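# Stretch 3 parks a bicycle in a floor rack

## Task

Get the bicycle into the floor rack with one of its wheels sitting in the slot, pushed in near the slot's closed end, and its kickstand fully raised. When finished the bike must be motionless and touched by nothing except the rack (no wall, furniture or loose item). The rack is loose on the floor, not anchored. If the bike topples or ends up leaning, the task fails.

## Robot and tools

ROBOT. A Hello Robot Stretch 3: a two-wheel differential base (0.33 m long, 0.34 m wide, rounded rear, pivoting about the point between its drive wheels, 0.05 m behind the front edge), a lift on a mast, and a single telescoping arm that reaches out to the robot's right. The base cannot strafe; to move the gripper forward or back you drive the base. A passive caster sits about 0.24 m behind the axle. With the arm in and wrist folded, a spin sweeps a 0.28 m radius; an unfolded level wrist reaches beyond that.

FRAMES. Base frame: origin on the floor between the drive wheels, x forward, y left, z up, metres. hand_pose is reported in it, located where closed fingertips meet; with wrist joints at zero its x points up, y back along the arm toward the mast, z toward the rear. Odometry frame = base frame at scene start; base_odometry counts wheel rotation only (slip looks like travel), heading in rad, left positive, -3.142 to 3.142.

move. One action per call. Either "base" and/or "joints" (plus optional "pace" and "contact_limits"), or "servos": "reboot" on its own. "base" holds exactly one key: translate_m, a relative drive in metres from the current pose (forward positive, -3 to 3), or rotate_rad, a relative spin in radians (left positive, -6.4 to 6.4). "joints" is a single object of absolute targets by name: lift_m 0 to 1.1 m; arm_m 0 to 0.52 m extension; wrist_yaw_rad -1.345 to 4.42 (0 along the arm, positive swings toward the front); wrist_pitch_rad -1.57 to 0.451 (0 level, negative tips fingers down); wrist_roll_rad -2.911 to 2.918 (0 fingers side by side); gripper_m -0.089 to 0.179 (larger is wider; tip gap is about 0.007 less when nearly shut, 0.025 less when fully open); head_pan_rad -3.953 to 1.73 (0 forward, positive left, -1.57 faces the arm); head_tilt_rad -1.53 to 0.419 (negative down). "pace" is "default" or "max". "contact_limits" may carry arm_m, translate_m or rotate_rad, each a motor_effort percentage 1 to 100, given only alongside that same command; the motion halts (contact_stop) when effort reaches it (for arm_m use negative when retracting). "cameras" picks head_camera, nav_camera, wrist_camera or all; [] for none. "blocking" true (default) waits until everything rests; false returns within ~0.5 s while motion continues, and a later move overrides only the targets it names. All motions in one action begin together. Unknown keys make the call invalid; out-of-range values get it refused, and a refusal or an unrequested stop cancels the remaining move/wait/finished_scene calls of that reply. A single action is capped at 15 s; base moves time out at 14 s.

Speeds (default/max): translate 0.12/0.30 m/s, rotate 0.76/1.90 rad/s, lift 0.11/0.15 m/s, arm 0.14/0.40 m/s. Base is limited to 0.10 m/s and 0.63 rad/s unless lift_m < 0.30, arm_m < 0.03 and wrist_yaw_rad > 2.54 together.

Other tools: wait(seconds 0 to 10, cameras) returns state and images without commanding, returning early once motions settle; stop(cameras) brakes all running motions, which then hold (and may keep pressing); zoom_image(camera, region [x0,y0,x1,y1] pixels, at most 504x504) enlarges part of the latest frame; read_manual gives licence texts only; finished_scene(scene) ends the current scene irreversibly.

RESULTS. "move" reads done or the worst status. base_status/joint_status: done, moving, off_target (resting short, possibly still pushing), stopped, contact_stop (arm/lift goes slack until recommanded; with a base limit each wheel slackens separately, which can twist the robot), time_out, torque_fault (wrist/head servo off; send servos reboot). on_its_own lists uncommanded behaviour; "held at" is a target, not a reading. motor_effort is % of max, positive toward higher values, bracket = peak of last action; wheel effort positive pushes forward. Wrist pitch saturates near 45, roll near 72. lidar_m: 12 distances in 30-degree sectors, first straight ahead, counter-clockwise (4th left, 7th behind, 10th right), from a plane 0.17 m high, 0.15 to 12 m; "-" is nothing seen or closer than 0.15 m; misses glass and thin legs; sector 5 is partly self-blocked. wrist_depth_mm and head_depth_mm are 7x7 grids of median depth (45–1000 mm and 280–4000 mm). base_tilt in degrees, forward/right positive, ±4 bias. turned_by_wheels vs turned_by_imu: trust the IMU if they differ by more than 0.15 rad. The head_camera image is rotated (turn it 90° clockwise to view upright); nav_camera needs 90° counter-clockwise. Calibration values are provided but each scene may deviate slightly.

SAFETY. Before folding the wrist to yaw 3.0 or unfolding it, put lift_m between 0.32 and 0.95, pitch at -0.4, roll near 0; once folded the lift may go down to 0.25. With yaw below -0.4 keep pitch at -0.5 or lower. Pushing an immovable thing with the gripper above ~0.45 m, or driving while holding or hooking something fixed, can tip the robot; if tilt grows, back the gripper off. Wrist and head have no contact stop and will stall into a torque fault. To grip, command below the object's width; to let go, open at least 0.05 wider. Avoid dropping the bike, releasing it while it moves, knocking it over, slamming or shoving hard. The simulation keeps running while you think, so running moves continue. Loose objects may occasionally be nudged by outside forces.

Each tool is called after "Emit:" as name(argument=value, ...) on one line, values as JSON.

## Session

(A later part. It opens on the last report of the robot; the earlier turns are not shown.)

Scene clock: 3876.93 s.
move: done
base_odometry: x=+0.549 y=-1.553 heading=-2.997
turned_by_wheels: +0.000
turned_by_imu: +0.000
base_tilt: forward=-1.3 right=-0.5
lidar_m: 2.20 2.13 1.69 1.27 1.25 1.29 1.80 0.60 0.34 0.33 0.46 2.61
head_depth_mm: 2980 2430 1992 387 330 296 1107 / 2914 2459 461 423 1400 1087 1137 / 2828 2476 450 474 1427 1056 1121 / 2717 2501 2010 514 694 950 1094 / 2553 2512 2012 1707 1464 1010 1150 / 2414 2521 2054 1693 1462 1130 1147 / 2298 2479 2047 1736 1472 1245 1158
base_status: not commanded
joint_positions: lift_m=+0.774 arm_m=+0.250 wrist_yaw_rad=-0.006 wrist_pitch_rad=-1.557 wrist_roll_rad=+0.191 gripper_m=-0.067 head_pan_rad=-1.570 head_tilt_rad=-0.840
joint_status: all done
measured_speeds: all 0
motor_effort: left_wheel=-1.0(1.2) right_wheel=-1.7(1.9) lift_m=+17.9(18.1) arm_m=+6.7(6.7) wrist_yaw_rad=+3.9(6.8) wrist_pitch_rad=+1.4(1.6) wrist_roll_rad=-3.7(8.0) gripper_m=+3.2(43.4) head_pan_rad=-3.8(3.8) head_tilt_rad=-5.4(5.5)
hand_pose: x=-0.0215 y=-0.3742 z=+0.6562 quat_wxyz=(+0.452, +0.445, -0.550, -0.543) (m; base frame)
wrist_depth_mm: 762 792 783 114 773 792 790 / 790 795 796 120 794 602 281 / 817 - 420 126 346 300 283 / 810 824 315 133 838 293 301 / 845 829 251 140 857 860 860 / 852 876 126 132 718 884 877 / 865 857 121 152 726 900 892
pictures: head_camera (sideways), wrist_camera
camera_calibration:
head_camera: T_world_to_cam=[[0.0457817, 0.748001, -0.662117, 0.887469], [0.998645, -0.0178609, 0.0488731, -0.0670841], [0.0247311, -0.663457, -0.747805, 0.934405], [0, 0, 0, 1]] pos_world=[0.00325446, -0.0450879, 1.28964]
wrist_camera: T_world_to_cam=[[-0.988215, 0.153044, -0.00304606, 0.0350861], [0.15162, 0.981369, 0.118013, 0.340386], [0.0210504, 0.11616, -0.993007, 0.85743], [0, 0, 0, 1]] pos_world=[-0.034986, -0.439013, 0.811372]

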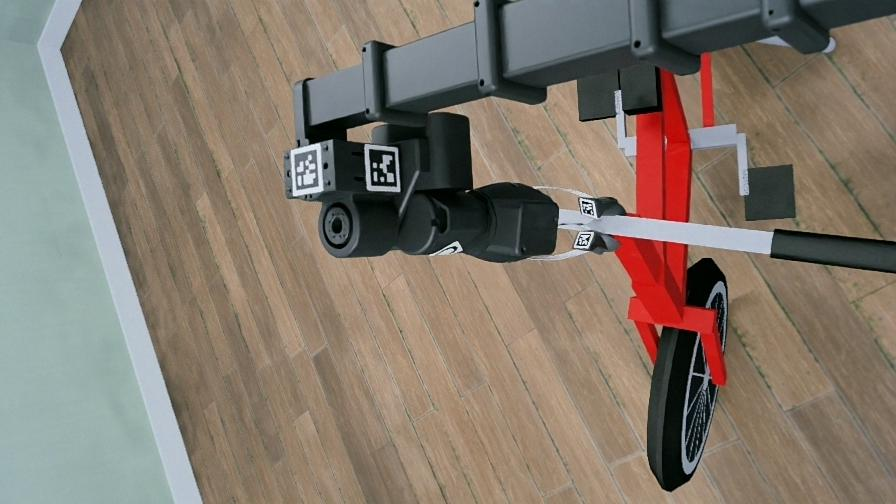

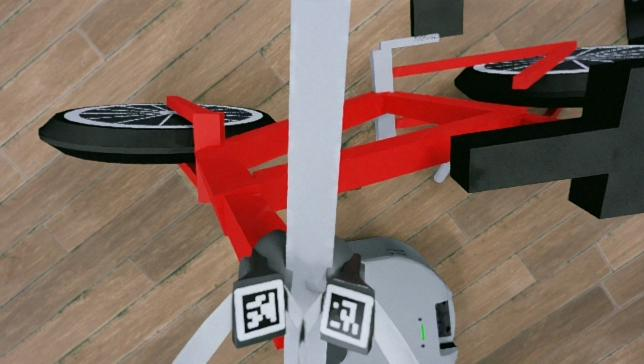

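Emit:
move(joints={"gripper_m":-0.071,"wrist_roll_rad":0.03}, cameras=[])

Emit:
move(joints={"gripper_m":-0.07,"arm_m":0.29,"lift_m":0.782}, cameras=["wrist_camera","head_camera"])

Scene clock: 3885.23 s.
move: done
base_odometry: x=+0.549 y=-1.553 heading=-2.997
turned_by_wheels: +0.000
turned_by_imu: +0.000
base_tilt: forward=-1.3 right=-0.5
lidar_m: 2.20 2.13 1.69 1.27 1.25 1.29 1.79 0.60 0.34 0.33 0.46 2.61
head_depth_mm: 2997 2437 1977 386 329 296 1125 / 2964 2495 460 424 1386 1102 1134 / 2866 2486 451 474 1416 1043 1037 / 2702 2491 2016 525 748 1036 1146 / 2543 2493 2023 1706 1451 990 1146 / 2394 2541 2051 1713 1460 1226 1152 / 2288 2458 2062 1710 1481 1253 1160
base_status: not commanded
joint_positions: lift_m=+0.774 arm_m=+0.250 wrist_yaw_rad=-0.004 wrist_pitch_rad=-1.557 wrist_roll_rad=+0.039 gripper_m=-0.069 head_pan_rad=-1.570 head_tilt_rad=-0.840
joint_status: all done
measured_speeds: all 0
motor_effort: left_wheel=-1.2(1.3) right_wheel=+0.6(2.0) lift_m=+17.1(18.5) arm_m=+15.6(23.1) wrist_yaw_rad=+2.6(6.7) wrist_pitch_rad=+1.3(1.8) wrist_roll_rad=-3.1(8.0) gripper_m=+2.0(52.4) head_pan_rad=-3.2(4.0) head_tilt_rad=-4.5(5.1)
hand_pose: x=-0.0216 y=-0.3743 z=+0.6562 quat_wxyz=(+0.492, +0.486, -0.514, -0.508) (m; base frame)
wrist_depth_mm: 778 767 781 106 772 792 787 / 793 820 807 112 799 811 821 / 819 - 396 120 566 378 296 / 829 842 316 311 342 293 288 / 863 829 835 150 883 877 316 / 887 866 127 131 726 899 889 / 896 914 121 156 766 909 943
pictures: none
No camera images: "cameras" was empty.

Scene clock: 3886.60 s.
move: contact_stop
base_odometry: x=+0.549 y=-1.553 heading=-2.998
turned_by_wheels: +0.000
turned_by_imu: -0.005
base_tilt: forward=-1.3 right=-0.5
lidar_m: 2.21 2.13 1.70 1.28 1.25 1.29 1.79 0.66 0.33 0.32 0.48 2.61
head_depth_mm: 3044 2465 1977 353 318 311 1117 / 2937 2438 449 485 1394 1219 1137 / 2822 2456 476 566 1422 1053 1103 / 2706 2487 498 550 780 1227 1152 / 2517 2488 2008 1703 1466 1053 1158 / 2393 2546 2032 1701 1472 1136 1145 / 2286 2478 2042 1722 1475 1249 1158
base_status: not commanded
joint_positions: lift_m=+0.785 arm_m=+0.290 wrist_yaw_rad=+0.000 wrist_pitch_rad=-1.557 wrist_roll_rad=+0.032 gripper_m=-0.066 head_pan_rad=-1.570 head_tilt_rad=-0.840
joint_status: lift_m contact_stop (moved +0.011 of +0.008); the others done
measured_speeds: all 0
on_its_own: lift_m is slack since a contact_stop
motor_effort: left_wheel=-1.6(1.9) right_wheel=+1.8(2.9) lift_m=+25.8(41.1) arm_m=+20.5(27.2) wrist_yaw_rad=+0.4(4.5) wrist_pitch_rad=+1.4(1.6) wrist_roll_rad=-0.8(3.2) gripper_m=-15.3(28.8) head_pan_rad=-3.1(3.7) head_tilt_rad=-4.4(5.4)
hand_pose: x=-0.0216 y=-0.4144 z=+0.6672 quat_wxyz=(+0.495, +0.489, -0.511, -0.505) (m; base frame)
wrist_depth_mm: 774 789 817 805 800 801 814 / 824 803 809 821 798 818 799 / 800 821 410 505 615 627 494 / 844 843 363 131 347 303 294 / 863 870 881 140 891 894 307 / 854 876 128 130 924 884 900 / 888 918 120 127 741 951 940
pictures: head_camera (sideways), wrist_camera
camera_calibration:
head_camera: T_world_to_cam=[[0.0457814, 0.748001, -0.662117, 0.887469], [0.998645, -0.0178606, 0.0488731, -0.0670841], [0.0247314, -0.663457, -0.747805, 0.934405], [0, 0, 0, 1]] pos_world=[0.00325448, -0.0450879, 1.28964]
wrist_camera: T_world_to_cam=[[-0.999934, -0.0114818, -0.000994331, -0.0286501], [-0.0115189, 0.992962, 0.117871, 0.379863], [-0.000366035, 0.117875, -0.993028, 0.873291], [0, 0, 0, 1]] pos_world=[-0.0239529, -0.480457, 0.822399]

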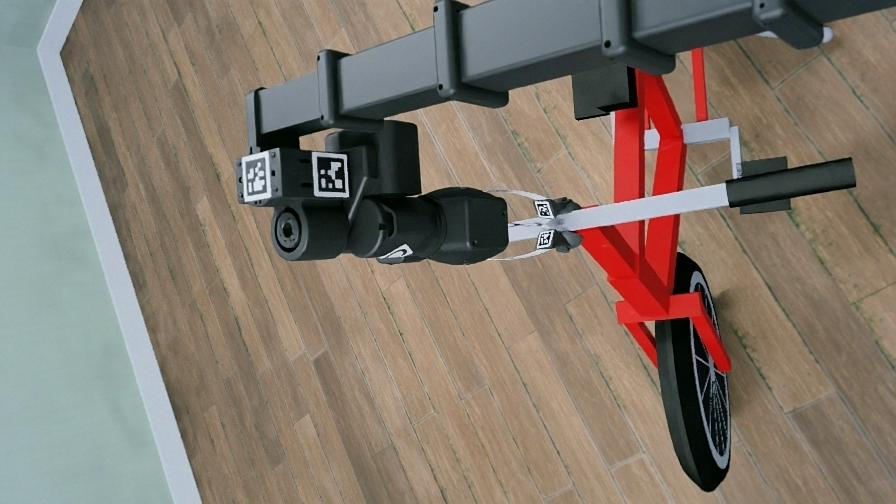

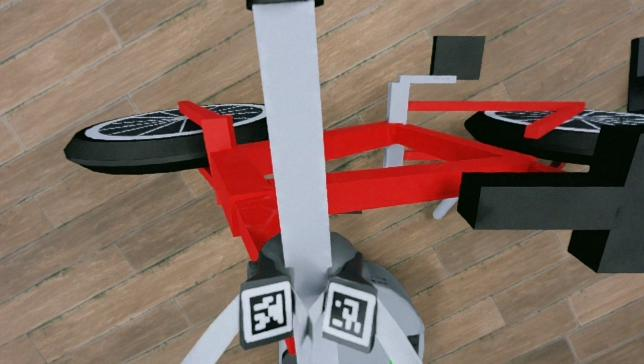

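Emit:
move(joints={"gripper_m":-0.071,"arm_m":0.32}, cameras=[])

Emit:
move(joints={"gripper_m":-0.07,"arm_m":0.35}, cameras=["wrist_camera","head_camera"])

Scene clock: 3889.57 s.
move: done
base_odometry: x=+0.549 y=-1.553 heading=-2.998
turned_by_wheels: +0.000
turned_by_imu: +0.000
base_tilt: forward=-1.3 right=-0.5
lidar_m: 2.20 2.13 1.71 1.28 1.25 1.29 1.78 0.67 0.34 0.33 0.48 2.61
head_depth_mm: 3005 2413 1968 355 310 1107 1115 / 2971 2467 446 1558 1366 1228 1133 / 2831 2476 504 1595 1442 1048 1107 / 2699 2475 511 724 797 1237 1144 / 2526 2493 2016 1697 1471 1147 1147 / 2405 2531 2018 1709 1470 1095 1153 / 2282 2457 2047 1719 1484 1258 1152
base_status: not commanded
joint_positions: lift_m=+0.789 arm_m=+0.320 wrist_yaw_rad=+0.000 wrist_pitch_rad=-1.557 wrist_roll_rad=+0.030 gripper_m=-0.067 head_pan_rad=-1.570 head_tilt_rad=-0.840
joint_status: all done
measured_speeds: all 0
on_its_own: lift_m is slack since a contact_stop (your +0.782 is given up)
motor_effort: left_wheel=-1.1(1.9) right_wheel=+1.7(2.0) lift_m=+25.9(26.6) arm_m=+18.3(25.7) wrist_yaw_rad=+0.9(1.4) wrist_pitch_rad=+1.4(1.7) wrist_roll_rad=-0.3(0.8) gripper_m=-15.0(52.6) head_pan_rad=-3.4(4.0) head_tilt_rad=-4.4(5.2)
hand_pose: x=-0.0216 y=-0.4444 z=+0.6714 quat_wxyz=(+0.496, +0.489, -0.510, -0.504) (m; base frame)
wrist_depth_mm: 797 788 791 788 810 823 815 / 812 827 810 814 826 834 841 / 831 803 416 533 835 655 632 / 846 878 371 312 345 328 294 / 849 866 849 141 899 301 301 / 886 915 127 129 875 922 913 / 898 920 122 128 751 920 934
pictures: none
No camera images: "cameras" was empty.

Scene clock: 3890.77 s.
move: done
base_odometry: x=+0.549 y=-1.553 heading=-2.998
turned_by_wheels: +0.000
turned_by_imu: +0.000
base_tilt: forward=-1.4 right=-0.5
lidar_m: 2.20 2.13 1.70 1.28 1.25 1.29 1.78 0.68 0.53 0.48 0.49 2.61
head_depth_mm: 3003 2422 1970 351 308 1211 1117 / 2945 2437 444 1566 991 1209 1137 / 2850 2222 524 1646 1450 1047 1139 / 2656 2507 552 740 830 1242 1139 / 2512 2498 2006 1715 1463 1168 1151 / 2437 2534 2032 1702 1476 1092 1154 / 2268 2458 2056 1714 1465 1235 1157
base_status: not commanded
joint_positions: lift_m=+0.792 arm_m=+0.350 wrist_yaw_rad=+0.001 wrist_pitch_rad=-1.557 wrist_roll_rad=+0.029 gripper_m=-0.066 head_pan_rad=-1.570 head_tilt_rad=-0.840
joint_status: all done
measured_speeds: all 0
on_its_own: lift_m is slack since a contact_stop (your +0.782 is given up)
motor_effort: left_wheel=-1.7(1.7) right_wheel=+1.7(2.0) lift_m=+25.9(26.4) arm_m=+17.2(26.6) wrist_yaw_rad=+0.3(1.8) wrist_pitch_rad=+1.2(1.5) wrist_roll_rad=-0.2(0.4) gripper_m=-14.9(44.5) head_pan_rad=-3.0(3.9) head_tilt_rad=-4.7(5.2)
hand_pose: x=-0.0216 y=-0.4745 z=+0.6743 quat_wxyz=(+0.496, +0.489, -0.510, -0.504) (m; base frame)
wrist_depth_mm: 799 797 793 811 812 850 825 / 827 817 803 843 796 837 832 / 825 831 555 823 824 835 853 / 871 865 410 316 350 321 301 / 857 863 448 141 900 302 301 / 868 878 127 129 901 896 928 / 898 916 122 129 797 942 917
pictures: head_camera (sideways), wrist_camera
camera_calibration:
head_camera: T_world_to_cam=[[0.0457814, 0.748001, -0.662117, 0.887469], [0.998645, -0.0178604, 0.0488731, -0.0670841], [0.0247315, -0.663457, -0.747805, 0.934405], [0, 0, 0, 1]] pos_world=[0.00325448, -0.0450879, 1.28964]
wrist_camera: T_world_to_cam=[[-0.999896, -0.0143833, -0.000958646, -0.0307455], [-0.0143963, 0.992975, 0.117443, 0.43894], [-0.0007373, 0.117444, -0.993079, 0.887282], [0, 0, 0, 1]] pos_world=[-0.023769, -0.540505, 0.829562]

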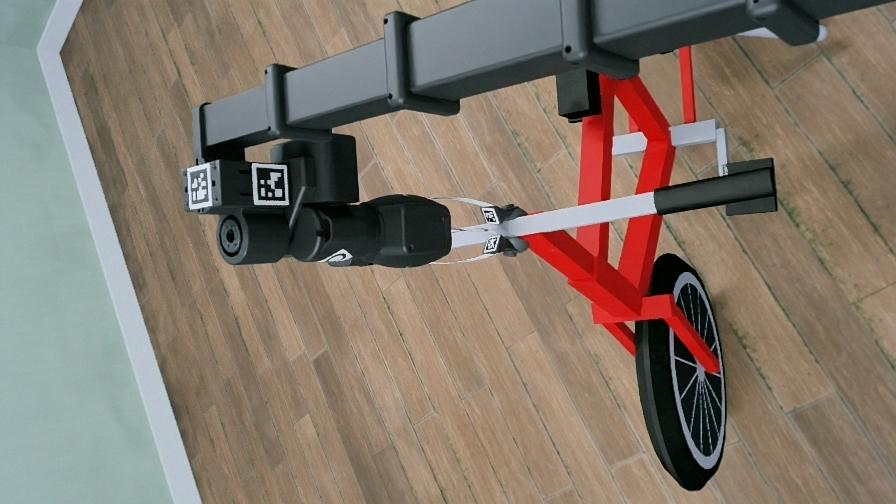

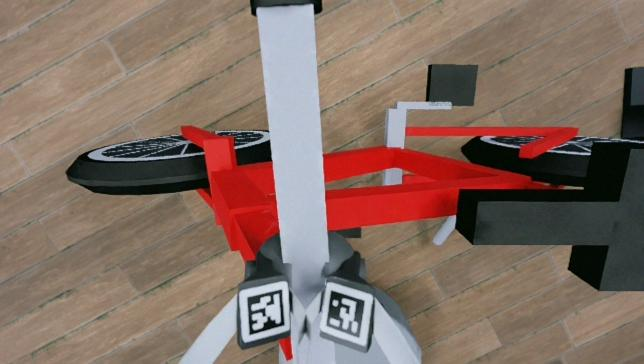

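Emit:
move(joints={"gripper_m":-0.071,"head_pan_rad":-2.25}, cameras=["head_camera"])

Emit:
zoom_image(camera="head_camera", region=[330, 0, 730, 300])

Scene clock: 3894.57 s.
move: done
base_odometry: x=+0.549 y=-1.553 heading=-2.998
turned_by_wheels: +0.000
turned_by_imu: +0.000
base_tilt: forward=-1.4 right=-0.5
lidar_m: 2.20 2.13 1.70 1.28 1.25 1.29 1.79 0.68 0.53 0.48 0.49 2.61
head_depth_mm: 2307 2447 1975 1596 1445 1274 - / 2399 2433 1977 1562 1445 1324 - / 2477 2456 1979 1676 1233 - 986 / 2566 2489 2023 1693 306 298 1144 / 2670 2501 2020 1698 311 1215 1126 / 2772 2498 2016 360 875 1115 1133 / 2846 2529 2044 383 1475 860 1103
base_status: not commanded
joint_positions: lift_m=+0.792 arm_m=+0.350 wrist_yaw_rad=+0.001 wrist_pitch_rad=-1.557 wrist_roll_rad=+0.029 gripper_m=-0.067 head_pan_rad=-2.242 head_tilt_rad=-0.840
joint_status: all done
measured_speeds: all 0
on_its_own: lift_m is slack since a contact_stop (your +0.782 is given up)
motor_effort: left_wheel=-1.1(1.7) right_wheel=+1.9(2.1) lift_m=+26.1(26.6) arm_m=+5.9(8.9) wrist_yaw_rad=-0.8(1.8) wrist_pitch_rad=+1.3(1.4) wrist_roll_rad=+0.0(0.3) gripper_m=-14.7(53.2) head_pan_rad=-3.4(7.9) head_tilt_rad=-4.6(5.0)
hand_pose: x=-0.0216 y=-0.4745 z=+0.6743 quat_wxyz=(+0.496, +0.489, -0.510, -0.504) (m; base frame)
wrist_depth_mm: 785 803 788 794 799 822 810 / 807 819 784 812 816 833 813 / 840 808 544 846 851 839 852 / 878 887 408 315 355 320 301 / 862 874 442 141 889 301 302 / 888 875 127 129 886 907 903 / 920 901 122 129 792 918 944
pictures: head_camera (sideways)
camera_calibration:
head_camera: T_world_to_cam=[[0.501313, 0.557034, -0.662117, 0.88469], [0.770609, -0.635432, 0.0488731, -0.0656931], [-0.393506, -0.534734, -0.747805, 0.936957], [0, 0, 0, 1]] pos_world=[-0.0241853, -0.0335233, 1.28964]

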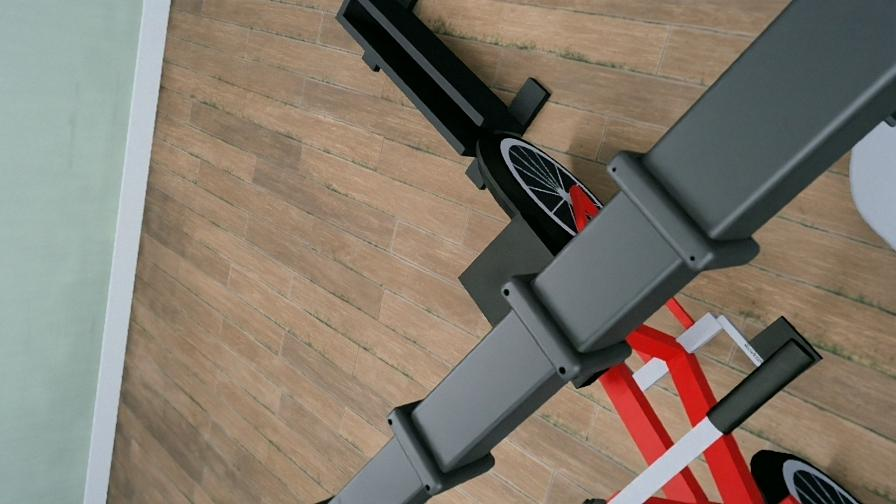

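Scaled by 1.260 from the camera's 896x504 image, which has a finer 1280x720 frame.

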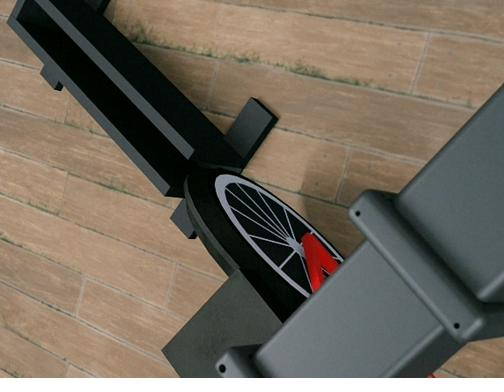

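Emit:
zoom_image(camera="head_camera", region=[430, 90, 550, 190])

Scaled by 4.200 from the camera's 896x504 image, which has a finer 1280x720 frame.

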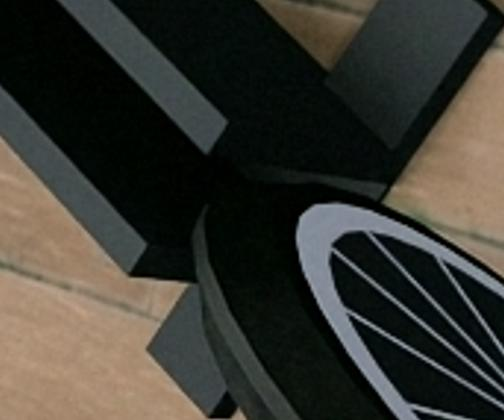

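Emit:
move(cameras=["head_camera"])

Emit:
zoom_image(camera="head_camera", region=[380, 60, 640, 260])

Scene clock: 3917.27 s.
base_odometry: x=+0.549 y=-1.553 heading=-2.998
turned_by_wheels: +0.000
turned_by_imu: +0.000
base_tilt: forward=-1.3 right=-0.5
lidar_m: 2.20 2.13 1.70 1.28 1.25 1.28 1.79 0.68 0.53 0.48 0.49 2.61
head_depth_mm: 2332 2434 1975 1596 1434 1273 - / 2402 2447 1982 1569 1445 1313 - / 2462 2476 1991 1681 1232 - 987 / 2572 2471 2026 1689 305 298 1144 / 2657 2494 2006 1700 311 1225 1127 / 2742 2518 2041 360 871 1114 1133 / 2849 2539 2047 383 1475 860 1100
base_status: not commanded
joint_positions: lift_m=+0.792 arm_m=+0.350 wrist_yaw_rad=+0.001 wrist_pitch_rad=-1.557 wrist_roll_rad=+0.029 gripper_m=-0.067 head_pan_rad=-2.242 head_tilt_rad=-0.840
joint_status: all done
measured_speeds: all 0
on_its_own: lift_m is slack since a contact_stop (your +0.782 is given up)
motor_effort: left_wheel=-0.5(1.7) right_wheel=+1.7(2.1) lift_m=+26.0(26.6) arm_m=-2.9(8.9) wrist_yaw_rad=+0.1(1.8) wrist_pitch_rad=+1.3(1.4) wrist_roll_rad=+0.0(0.3) gripper_m=-15.2(53.2) head_pan_rad=-3.3(7.9) head_tilt_rad=-4.6(5.0)
hand_pose: x=-0.0216 y=-0.4745 z=+0.6743 quat_wxyz=(+0.496, +0.489, -0.510, -0.504) (m; base frame)
wrist_depth_mm: 797 798 787 787 797 793 819 / 826 818 806 818 802 806 819 / 814 865 556 833 834 830 846 / 845 867 410 313 354 319 304 / 882 849 446 141 872 299 305 / 866 895 128 129 918 925 895 / 911 889 122 129 798 929 919
pictures: head_camera (sideways)
camera_calibration:
head_camera: T_world_to_cam=[[0.501323, 0.557025, -0.662117, 0.88469], [0.770598, -0.635445, 0.0488731, -0.065693], [-0.393515, -0.534727, -0.747805, 0.936957], [0, 0, 0, 1]] pos_world=[-0.0241859, -0.0335228, 1.28964]

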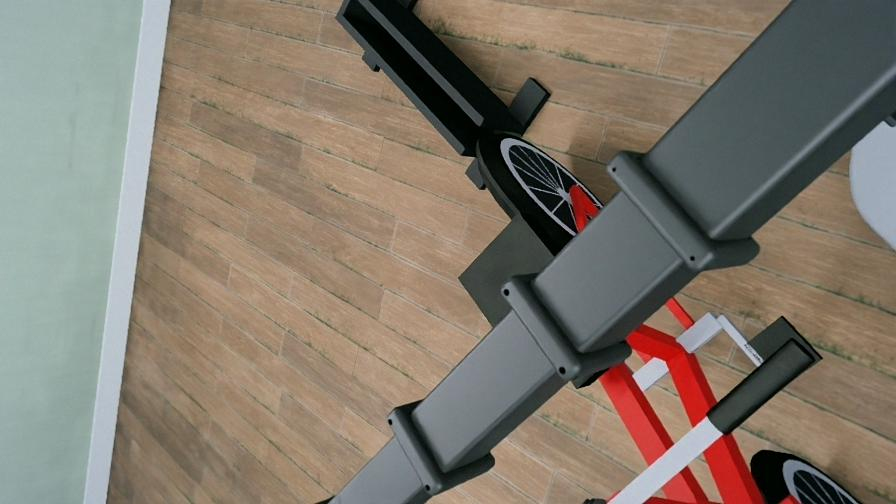

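Scaled by 1.938 from the camera's 896x504 image, which has a finer 1280x720 frame.

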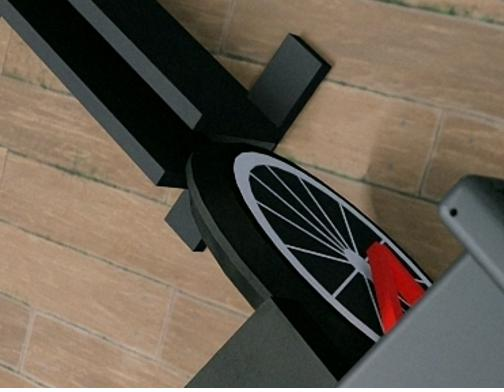

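Emit:
zoom_image(camera="head_camera", region=[440, 100, 530, 170])

Scaled by 5.600 from the camera's 896x504 image, which has a finer 1280x720 frame.

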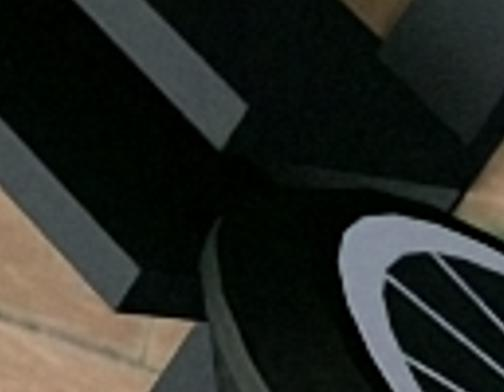

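Emit:
wait(seconds=0, cameras=["wrist_camera", "head_camera", "nav_camera"])

Emit:
zoom_image(camera="nav_camera", region=[300, 240, 520, 440])

Scene clock: 3955.93 s.
base_odometry: x=+0.549 y=-1.553 heading=-2.998
turned_by_wheels: +0.000
turned_by_imu: +0.000
base_tilt: forward=-1.3 right=-0.5
lidar_m: 2.20 2.13 1.71 1.28 1.25 1.29 1.79 0.68 0.53 0.48 0.49 2.61
head_depth_mm: 2320 2429 1969 1593 1436 1279 - / 2381 2481 1986 1562 1448 1319 - / 2491 2449 1994 1680 1232 - 986 / 2545 2482 2014 1675 305 298 1145 / 2635 2504 2021 1698 311 1224 1129 / 2753 2527 2037 360 873 1112 1138 / 2893 2550 2060 383 1465 860 1109
base_status: not commanded
joint_positions: lift_m=+0.792 arm_m=+0.350 wrist_yaw_rad=+0.001 wrist_pitch_rad=-1.557 wrist_roll_rad=+0.029 gripper_m=-0.067 head_pan_rad=-2.242 head_tilt_rad=-0.840
joint_status: all done
measured_speeds: all 0
on_its_own: lift_m is slack since a contact_stop (your +0.782 is given up)
motor_effort: left_wheel=-1.4(1.7) right_wheel=+1.8(2.1) lift_m=+25.2(26.6) arm_m=-12.5(8.9) wrist_yaw_rad=+0.2(1.8) wrist_pitch_rad=+1.3(1.4) wrist_roll_rad=+0.0(0.3) gripper_m=-15.2(53.2) head_pan_rad=-3.4(7.9) head_tilt_rad=-4.7(5.0)
hand_pose: x=-0.0216 y=-0.4745 z=+0.6743 quat_wxyz=(+0.496, +0.489, -0.510, -0.504) (m; base frame)
wrist_depth_mm: 791 790 799 816 794 838 838 / 818 831 826 826 818 827 831 / 840 828 551 818 818 855 858 / 872 834 411 314 355 326 299 / 863 860 438 141 864 300 301 / 879 884 128 129 899 913 894 / 883 885 122 128 769 963 908
pictures: head_camera (sideways), nav_camera (sideways), wrist_camera
camera_calibration:
head_camera: T_world_to_cam=[[0.501325, 0.557024, -0.662117, 0.88469], [0.770596, -0.635447, 0.0488731, -0.065693], [-0.393517, -0.534726, -0.747806, 0.936957], [0, 0, 0, 1]] pos_world=[-0.024186, -0.0335227, 1.28964]
nav_camera: T_world_to_cam=[[-0.461626, -0.588229, 0.663994, -0.817484], [-0.806641, 0.5898, -0.0382955, 0.107325], [-0.369097, -0.553283, -0.746757, 0.930131], [0, 0, 0, 1]] pos_world=[0.0525106, -0.0295429, 1.2415]
wrist_camera: T_world_to_cam=[[-0.999896, -0.0143834, -0.000958648, -0.0307454], [-0.0143965, 0.992975, 0.117443, 0.438929], [-0.000737313, 0.117444, -0.993079, 0.887286], [0, 0, 0, 1]] pos_world=[-0.023769, -0.540494, 0.829567]

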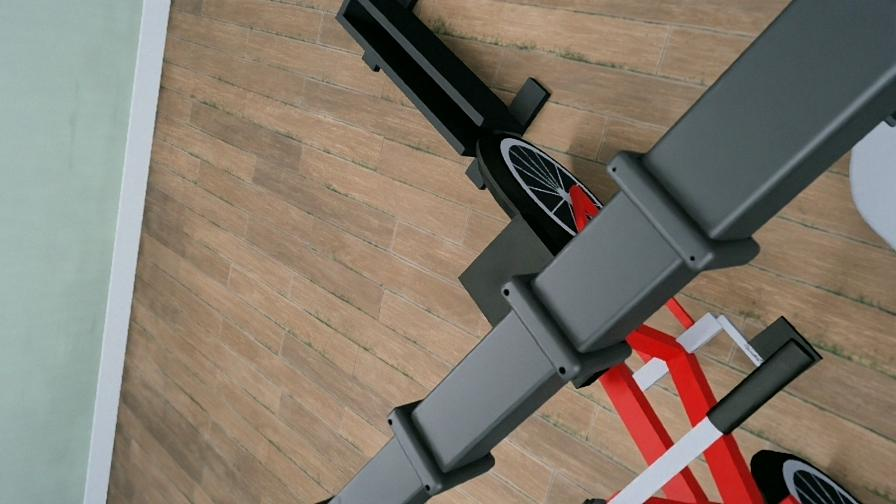

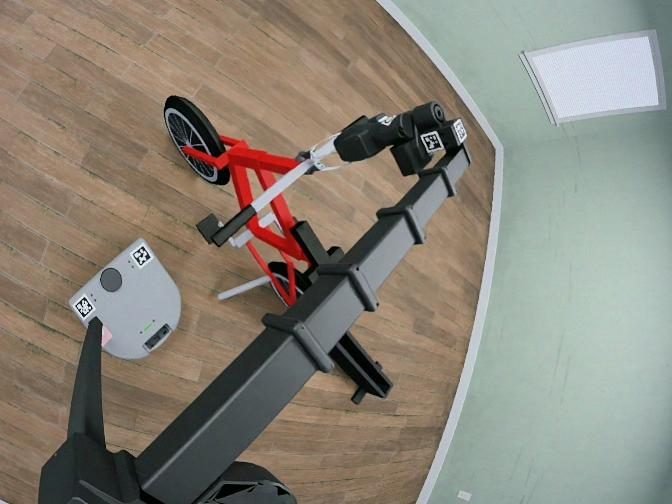

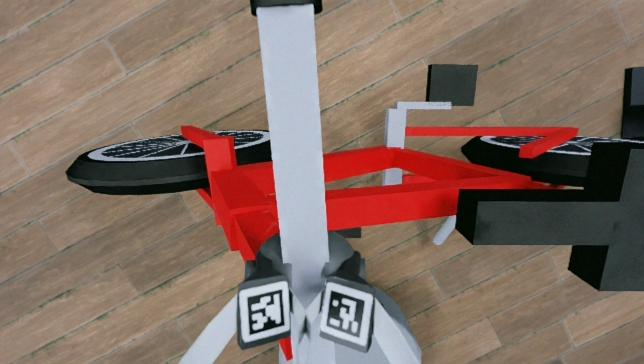

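Scaled by 2.291 from the camera's 672x504 image, which has a finer 792x594 frame.

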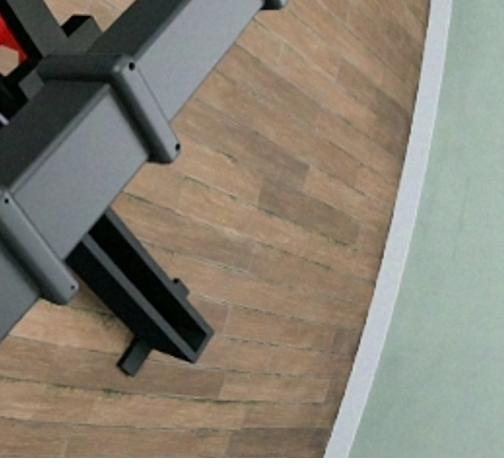

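Emit:
zoom_image(camera="wrist_camera", region=[444, 44, 644, 224])

Scaled by 2.520.

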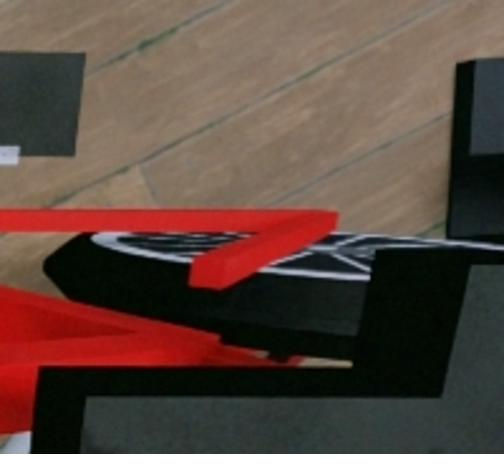

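Emit:
move(joints={"arm_m": 0.378, "gripper_m": -0.071}, cameras=["head_camera", "wrist_camera"])

Emit:
zoom_image(camera="wrist_camera", region=[444, 44, 644, 224])

Emit:
zoom_image(camera="head_camera", region=[430, 90, 620, 240])

Scene clock: 4002.00 s.
move: done
base_odometry: x=+0.549 y=-1.553 heading=-2.998
turned_by_wheels: +0.000
turned_by_imu: +0.000
base_tilt: forward=-1.3 right=-0.4
lidar_m: 2.21 2.13 1.71 1.28 1.25 1.29 1.78 0.69 0.53 0.49 0.50 2.61
head_depth_mm: 2314 2438 1983 1605 1440 1269 - / 2387 2444 2005 1556 1448 1335 - / 2488 2489 2003 1684 1307 - 988 / 2581 2477 2016 1695 303 303 1138 / 2678 2496 2035 1709 310 1230 1128 / 2743 2505 2039 358 871 1074 1137 / 2858 2534 2040 376 1486 903 1120
base_status: not commanded
joint_positions: lift_m=+0.794 arm_m=+0.378 wrist_yaw_rad=+0.001 wrist_pitch_rad=-1.556 wrist_roll_rad=+0.029 gripper_m=-0.067 head_pan_rad=-2.242 head_tilt_rad=-0.840
joint_status: all done
measured_speeds: all 0
on_its_own: lift_m is slack since a contact_stop (your +0.782 is given up)
motor_effort: left_wheel=-1.2(1.7) right_wheel=+1.6(2.0) lift_m=+26.4(26.4) arm_m=+17.6(25.2) wrist_yaw_rad=-0.1(2.1) wrist_pitch_rad=+1.2(1.7) wrist_roll_rad=+0.0(0.5) gripper_m=-15.2(48.6) head_pan_rad=-3.5(4.0) head_tilt_rad=-4.5(5.5)
hand_pose: x=-0.0216 y=-0.5025 z=+0.6758 quat_wxyz=(+0.496, +0.489, -0.510, -0.504) (m; base frame)
wrist_depth_mm: 794 785 795 801 833 823 827 / 844 809 833 825 804 851 860 / 828 851 835 860 829 840 858 / 843 492 406 138 580 378 303 / 869 871 285 142 906 302 298 / 886 909 128 129 914 907 331 / 910 910 122 128 906 943 943
pictures: head_camera (sideways), wrist_camera
camera_calibration:
head_camera: T_world_to_cam=[[0.501402, 0.556954, -0.662117, 0.884689], [0.770508, -0.635554, 0.0488731, -0.0656924], [-0.393591, -0.534671, -0.747805, 0.936957], [0, 0, 0, 1]] pos_world=[-0.0241907, -0.0335185, 1.28964]
wrist_camera: T_world_to_cam=[[-0.99989, -0.0148028, -0.000950807, -0.0313654], [-0.0148122, 0.992998, 0.117198, 0.466793], [-0.000790706, 0.117199, -0.993108, 0.891925], [0, 0, 0, 1]] pos_world=[-0.0237425, -0.568521, 0.831041]

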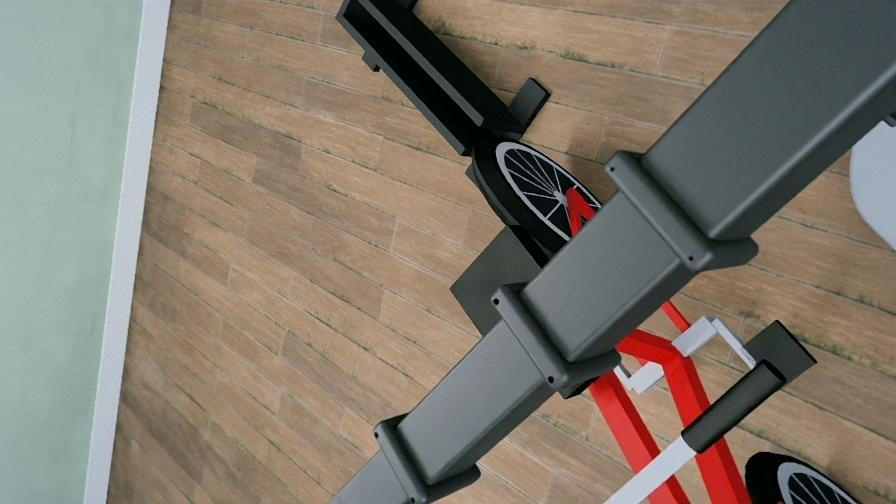

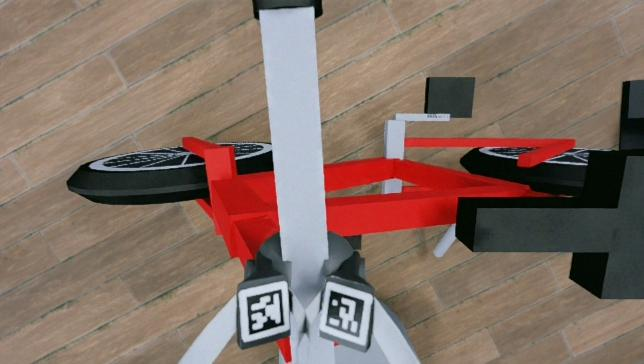

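Scaled by 2.520.

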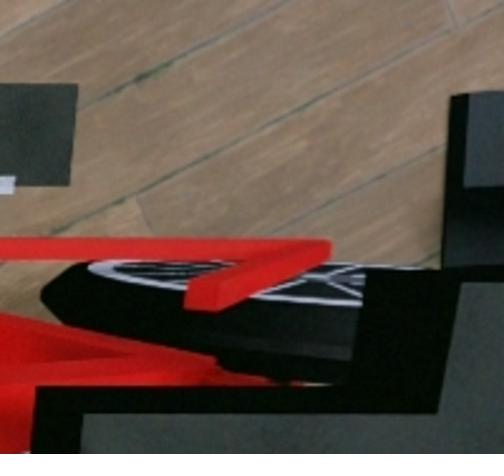

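Scaled by 2.653 from the camera's 896x504 image, which has a finer 1280x720 frame.

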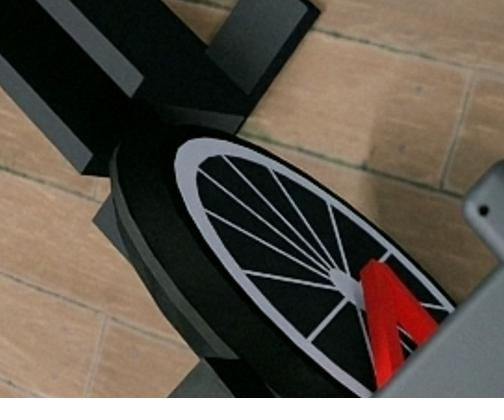

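Emit:
move(joints={"arm_m": 0.3, "gripper_m": -0.07}, contact_limits={"arm_m": 30}, cameras=["head_camera"])

Scene clock: 4064.70 s.
move: done
base_odometry: x=+0.549 y=-1.553 heading=-2.998
turned_by_wheels: +0.000
turned_by_imu: +0.000
base_tilt: forward=-1.3 right=-0.5
lidar_m: 2.20 2.13 1.70 1.28 1.25 1.29 1.79 0.66 0.34 0.32 0.48 2.61
head_depth_mm: 2323 2419 1962 1599 1431 1277 - / 2389 2474 2012 1573 1450 1320 - / 2484 2476 1996 1684 1213 - 986 / 2562 2489 2019 1705 303 303 1143 / 2680 2512 2034 1703 307 1111 1092 / 2754 2504 2050 357 1418 928 1137 / 2869 2550 2061 382 1473 729 1106
base_status: not commanded
joint_positions: lift_m=+0.794 arm_m=+0.300 wrist_yaw_rad=+0.001 wrist_pitch_rad=-1.556 wrist_roll_rad=+0.029 gripper_m=-0.066 head_pan_rad=-2.242 head_tilt_rad=-0.840
joint_status: all done
measured_speeds: all 0
on_its_own: lift_m is slack since a contact_stop (your +0.782 is given up)
motor_effort: left_wheel=-1.5(1.9) right_wheel=+1.9(2.1) lift_m=+26.5(26.9) arm_m=-8.7(21.8) wrist_yaw_rad=-0.7(2.1) wrist_pitch_rad=+1.2(1.4) wrist_roll_rad=+0.4(0.6) gripper_m=-14.4(42.1) head_pan_rad=-3.6(4.2) head_tilt_rad=-4.5(5.4)
contact_limits: arm_m 30 (drawing in: default 34, maximum 55; extending or still: default 43, maximum 70)
hand_pose: x=-0.0216 y=-0.4245 z=+0.6758 quat_wxyz=(+0.496, +0.489, -0.510, -0.504) (m; base frame)
wrist_depth_mm: 798 794 791 812 802 817 806 / 820 833 810 813 822 813 849 / 844 827 422 516 625 643 576 / 856 856 396 137 359 324 301 / 867 841 861 146 879 900 314 / 889 880 866 129 892 935 886 / 890 918 121 126 753 924 912
pictures: head_camera (sideways)
camera_calibration:
head_camera: T_world_to_cam=[[0.501408, 0.556949, -0.662116, 0.884689], [0.770501, -0.635562, 0.0488731, -0.0656924], [-0.393596, -0.534667, -0.747806, 0.936957], [0, 0, 0, 1]] pos_world=[-0.024191, -0.0335182, 1.28964]

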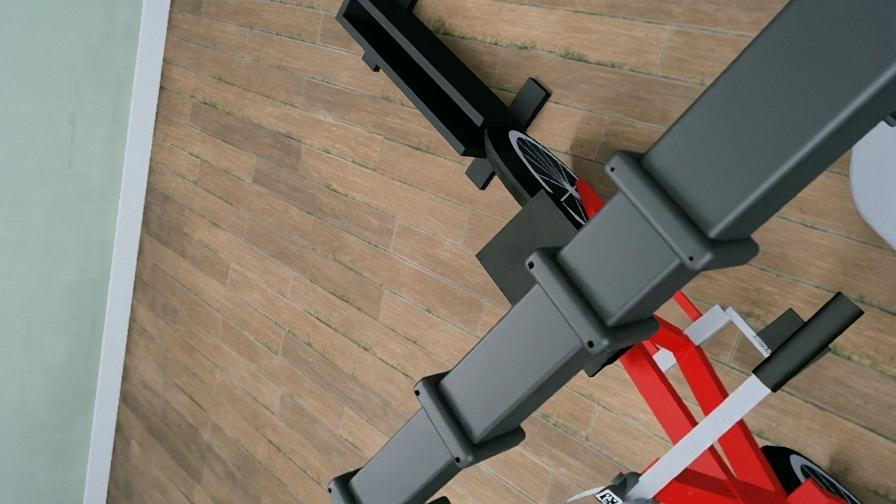

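Emit:
move(joints={"arm_m": 0.25, "gripper_m": -0.06}, contact_limits={"arm_m": 25}, cameras=[])

Scene clock: 4069.10 s.
move: done
base_odometry: x=+0.549 y=-1.553 heading=-2.997
turned_by_wheels: +0.000
turned_by_imu: +0.000
base_tilt: forward=-1.3 right=-0.5
lidar_m: 2.20 2.13 1.70 1.28 1.25 1.29 1.79 0.60 0.34 0.33 0.45 2.61
head_depth_mm: 2325 2448 1976 1613 1439 1270 - / 2400 2425 1982 1562 1449 1313 - / 2487 2452 2018 1679 1104 - 986 / 2565 2479 2011 1684 300 299 1140 / 2643 2503 2001 1700 314 1074 1037 / 2741 2509 2034 362 1386 983 1136 / 2837 2524 2051 389 1466 659 1020
base_status: not commanded
joint_positions: lift_m=+0.793 arm_m=+0.250 wrist_yaw_rad=+0.001 wrist_pitch_rad=-1.552 wrist_roll_rad=+0.028 gripper_m=-0.059 head_pan_rad=-2.242 head_tilt_rad=-0.840
joint_status: all done
measured_speeds: all 0
on_its_own: lift_m is slack since a contact_stop (your +0.782 is given up)
motor_effort: left_wheel=-0.8(1.6) right_wheel=-0.1(2.0) lift_m=+26.4(27.2) arm_m=-12.9(19.1) wrist_yaw_rad=-0.9(2.0) wrist_pitch_rad=+0.3(1.5) wrist_roll_rad=+0.6(0.7) gripper_m=-12.4(24.7) head_pan_rad=-3.9(4.0) head_tilt_rad=-4.7(5.5)
contact_limits: arm_m 25 (drawing in: default 34, maximum 55; extending or still: default 43, maximum 70)
hand_pose: x=-0.0217 y=-0.3757 z=+0.6755 quat_wxyz=(+0.498, +0.489, -0.511, -0.502) (m; base frame)
wrist_depth_mm: 796 796 111 796 809 803 820 / 807 829 122 821 816 810 834 / 845 670 131 532 823 601 317 / 850 849 418 332 367 314 309 / 853 867 849 153 878 887 326 / 883 849 872 128 883 890 913 / 902 913 121 128 800 919 965
pictures: none
No camera images: "cameras" was empty.

Emit:
move(joints={"arm_m": 0.235, "gripper_m": -0.03}, contact_limits={"arm_m": 25}, cameras=["head_camera","wrist_camera"])

Scene clock: 4072.00 s.
move: done
base_odometry: x=+0.549 y=-1.553 heading=-2.997
turned_by_wheels: +0.000
turned_by_imu: +0.000
base_tilt: forward=-1.3 right=-0.5
lidar_m: 2.20 2.13 1.71 1.28 1.25 1.29 1.78 0.60 0.34 0.33 0.45 2.61
head_depth_mm: 2325 2446 1991 1606 1436 1267 - / 2404 2461 1976 1560 1447 1318 - / 2500 2478 1999 1694 1101 - 986 / 2557 2506 2007 1690 306 299 1145 / 2661 2493 2019 1697 314 1079 1039 / 2748 2546 2037 361 1396 985 1135 / 2883 2528 2042 381 1444 656 1014
base_status: not commanded
joint_positions: lift_m=+0.793 arm_m=+0.235 wrist_yaw_rad=+0.002 wrist_pitch_rad=-1.509 wrist_roll_rad=+0.025 gripper_m=-0.030 head_pan_rad=-2.242 head_tilt_rad=-0.840
joint_status: all done
measured_speeds: all 0
on_its_own: lift_m is slack since a contact_stop (your +0.782 is given up)
motor_effort: left_wheel=-0.5(0.9) right_wheel=-0.1(0.4) lift_m=+25.8(26.8) arm_m=-17.6(24.1) wrist_yaw_rad=-1.1(2.3) wrist_pitch_rad=-7.5(7.8) wrist_roll_rad=+1.5(1.7) gripper_m=-8.1(70.6) head_pan_rad=-3.5(3.9) head_tilt_rad=-4.7(5.1)
contact_limits: arm_m 25 (drawing in: default 34, maximum 55; extending or still: default 43, maximum 70)
hand_pose: x=-0.0216 y=-0.3717 z=+0.6749 quat_wxyz=(+0.509, +0.479, -0.521, -0.490) (m; base frame)
wrist_depth_mm: 816 828 114 818 809 851 827 / 816 835 125 839 816 834 832 / 838 871 135 567 631 640 514 / 825 875 355 334 366 326 309 / 861 879 849 152 877 849 323 / 857 888 127 139 895 891 905 / 869 886 122 129 711 893 924
pictures: head_camera (sideways), wrist_camera
camera_calibration:
head_camera: T_world_to_cam=[[0.501485, 0.556884, -0.662112, 0.884684], [0.770416, -0.635666, 0.048873, -0.0656918], [-0.393666, -0.534611, -0.747809, 0.936962], [0, 0, 0, 1]] pos_world=[-0.0241955, -0.0335141, 1.28964]
wrist_camera: T_world_to_cam=[[-0.999801, -0.019936, -0.0000437224, -0.0319492], [-0.0198902, 0.997348, 0.0700153, 0.37034], [-0.00135222, 0.0700022, -0.997546, 0.861188], [0, 0, 0, 1]] pos_world=[-0.0234123, -0.43028, 0.833144]

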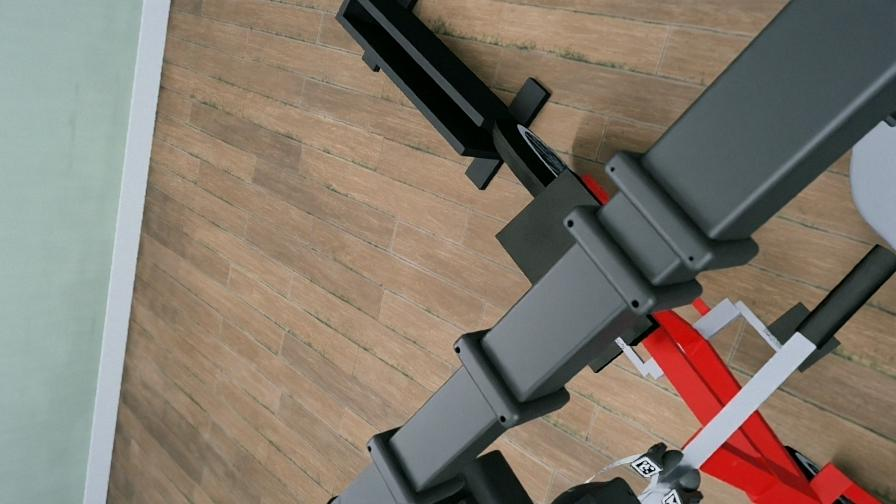

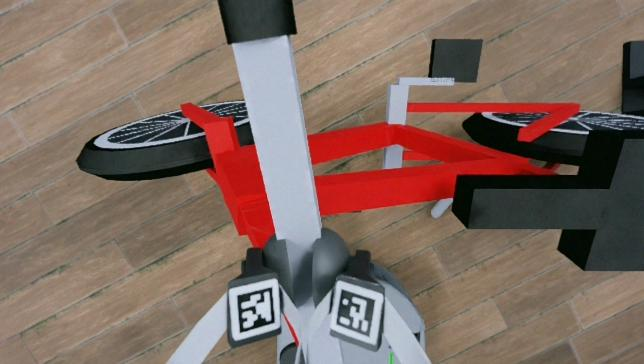

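Emit:
move(joints={"arm_m": 0.25, "gripper_m": -0.02}, cameras=[])

Emit:
move(joints={"gripper_m": 0.1}, cameras=[])

Emit:
move(joints={"lift_m": 0.98}, cameras=["head_camera","wrist_camera"])

Scene clock: 4076.20 s.
move: done
base_odometry: x=+0.549 y=-1.553 heading=-2.997
turned_by_wheels: +0.000
turned_by_imu: +0.000
base_tilt: forward=-1.3 right=-0.4
lidar_m: 2.20 2.13 1.70 1.28 1.25 1.29 1.78 0.60 0.34 0.33 0.45 2.60
head_depth_mm: 2342 2430 1959 1599 1440 1272 - / 2375 2443 1975 1567 1459 1323 - / 2495 2456 1988 1680 1108 - 984 / 2546 2487 1996 1695 306 298 1137 / 2643 2501 2025 1702 314 1081 1091 / 2726 2515 2042 361 1386 987 1135 / 2849 2559 2048 389 1471 639 1015
base_status: not commanded
joint_positions: lift_m=+0.793 arm_m=+0.250 wrist_yaw_rad=+0.002 wrist_pitch_rad=-1.554 wrist_roll_rad=+0.025 gripper_m=-0.020 head_pan_rad=-2.242 head_tilt_rad=-0.840
joint_status: all done
measured_speeds: all 0
on_its_own: lift_m is slack since a contact_stop (your +0.782 is given up)
motor_effort: left_wheel=-0.6(0.9) right_wheel=-0.3(0.4) lift_m=+26.2(26.6) arm_m=+16.7(21.8) wrist_yaw_rad=-2.1(2.8) wrist_pitch_rad=+0.9(7.7) wrist_roll_rad=+1.7(1.7) gripper_m=-7.5(40.5) head_pan_rad=-3.7(4.2) head_tilt_rad=-4.6(5.3)
hand_pose: x=-0.0217 y=-0.3750 z=+0.6756 quat_wxyz=(+0.498, +0.490, -0.509, -0.502) (m; base frame)
wrist_depth_mm: 796 792 112 801 842 821 820 / 808 818 523 826 827 848 823 / 821 659 132 515 840 598 321 / 834 872 427 333 369 313 311 / 852 854 871 153 871 891 326 / 885 869 128 143 897 929 899 / 904 920 122 178 756 934 952
pictures: none
No camera images: "cameras" was empty.

Scene clock: 4078.00 s.
move: done
base_odometry: x=+0.549 y=-1.553 heading=-2.997
turned_by_wheels: +0.000
turned_by_imu: +0.000
base_tilt: forward=-1.4 right=-0.4
lidar_m: 2.20 2.13 1.71 1.28 1.25 1.29 1.79 0.60 0.34 0.33 0.43 0.45
head_depth_mm: 2304 2427 1990 1603 1439 1259 - / 2400 2447 2002 1555 1443 1314 - / 2489 2482 1997 1683 1100 - 989 / 2575 2475 2016 1701 306 299 1127 / 2655 2492 2010 1693 313 1026 1114 / 2716 2553 2038 361 1168 934 1153 / 2853 2535 2040 389 1470 746 1099
base_status: not commanded
joint_positions: lift_m=+0.793 arm_m=+0.250 wrist_yaw_rad=+0.002 wrist_pitch_rad=-1.553 wrist_roll_rad=+0.025 gripper_m=+0.100 head_pan_rad=-2.242 head_tilt_rad=-0.840
joint_status: all done
measured_speeds: all 0
on_its_own: lift_m is slack since a contact_stop (your +0.782 is given up)
motor_effort: left_wheel=-0.7(0.8) right_wheel=-0.2(0.4) lift_m=+26.0(27.0) arm_m=+15.2(16.8) wrist_yaw_rad=-1.8(2.8) wrist_pitch_rad=+0.5(1.3) wrist_roll_rad=+1.3(1.8) gripper_m=+0.2(80.4) head_pan_rad=-3.4(4.1) head_tilt_rad=-4.0(5.1)
hand_pose: x=-0.0217 y=-0.3754 z=+0.6755 quat_wxyz=(+0.499, +0.490, -0.510, -0.502) (m; base frame)
wrist_depth_mm: 789 801 814 822 796 820 805 / 104 823 805 807 811 827 847 / 102 119 450 569 857 537 317 / 837 118 322 334 361 312 309 / 864 144 138 856 884 865 327 / 899 122 146 203 144 905 887 / 914 122 933 185 212 928 922
pictures: none
No camera images: "cameras" was empty.

Scene clock: 4080.53 s.
move: done
base_odometry: x=+0.549 y=-1.553 heading=-2.997
turned_by_wheels: +0.000
turned_by_imu: +0.000
base_tilt: forward=-1.4 right=-0.4
lidar_m: 2.21 2.14 1.71 1.28 1.25 1.29 1.79 0.60 0.34 0.33 0.43 0.45
head_depth_mm: 2330 2433 - - - 1250 1131 / 2379 2556 - - - 1272 1139 / 2472 2607 - - 1370 1279 1141 / 2545 - - - 874 1257 1126 / 2669 - - 1670 1461 1041 1116 / 2721 - 1926 1700 1457 940 1151 / 2772 - 2034 1709 1448 751 1103
base_status: not commanded
joint_positions: lift_m=+0.980 arm_m=+0.250 wrist_yaw_rad=+0.002 wrist_pitch_rad=-1.551 wrist_roll_rad=+0.025 gripper_m=+0.100 head_pan_rad=-2.242 head_tilt_rad=-0.840
joint_status: all done
measured_speeds: all 0
motor_effort: left_wheel=-0.5(1.0) right_wheel=-0.2(0.5) lift_m=+34.1(39.6) arm_m=+14.8(16.1) wrist_yaw_rad=-1.7(3.3) wrist_pitch_rad=+0.5(0.8) wrist_roll_rad=+1.3(1.8) gripper_m=-0.1(1.3) head_pan_rad=-3.3(4.0) head_tilt_rad=-4.6(5.4)
hand_pose: x=-0.0217 y=-0.3759 z=+0.8620 quat_wxyz=(+0.499, +0.489, -0.510, -0.501) (m; base frame)
wrist_depth_mm: 967 966 - 992 997 997 - / - 969 - - - - - / - - 299 - 806 641 - / - - - 539 543 508 - / - - - 909 - - - / - 123 - 900 144 - - / - 122 - 932 954 - -
pictures: head_camera (sideways), wrist_camera
camera_calibration:
head_camera: T_world_to_cam=[[0.501485, 0.556884, -0.662112, 0.884683], [0.770416, -0.635666, 0.048873, -0.0656917], [-0.393666, -0.534611, -0.747809, 0.936963], [0, 0, 0, 1]] pos_world=[-0.0241955, -0.033514, 1.28964]
wrist_camera: T_world_to_cam=[[-0.999797, -0.0201415, -0.0007967, -0.0314736], [-0.0201042, 0.99352, 0.111866, 0.323907], [-0.00146161, 0.111859, -0.993723, 1.06057], [0, 0, 0, 1]] pos_world=[-0.0234052, -0.441077, 1.01766]

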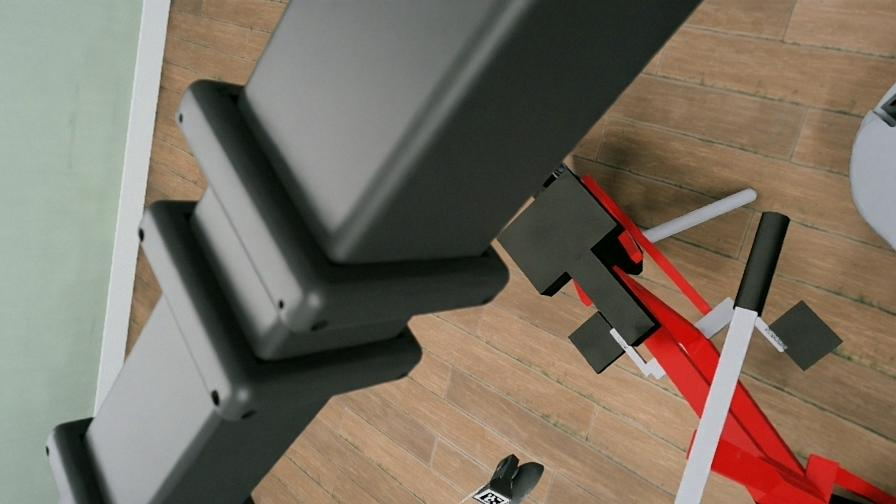

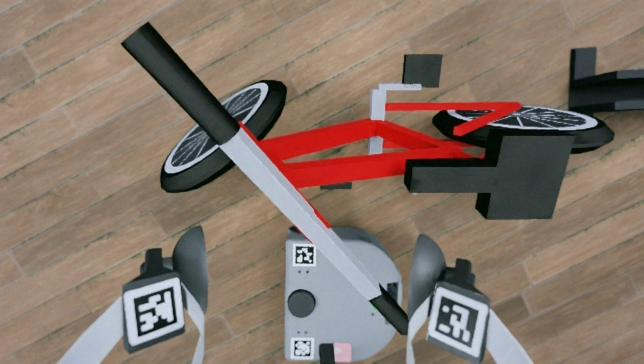

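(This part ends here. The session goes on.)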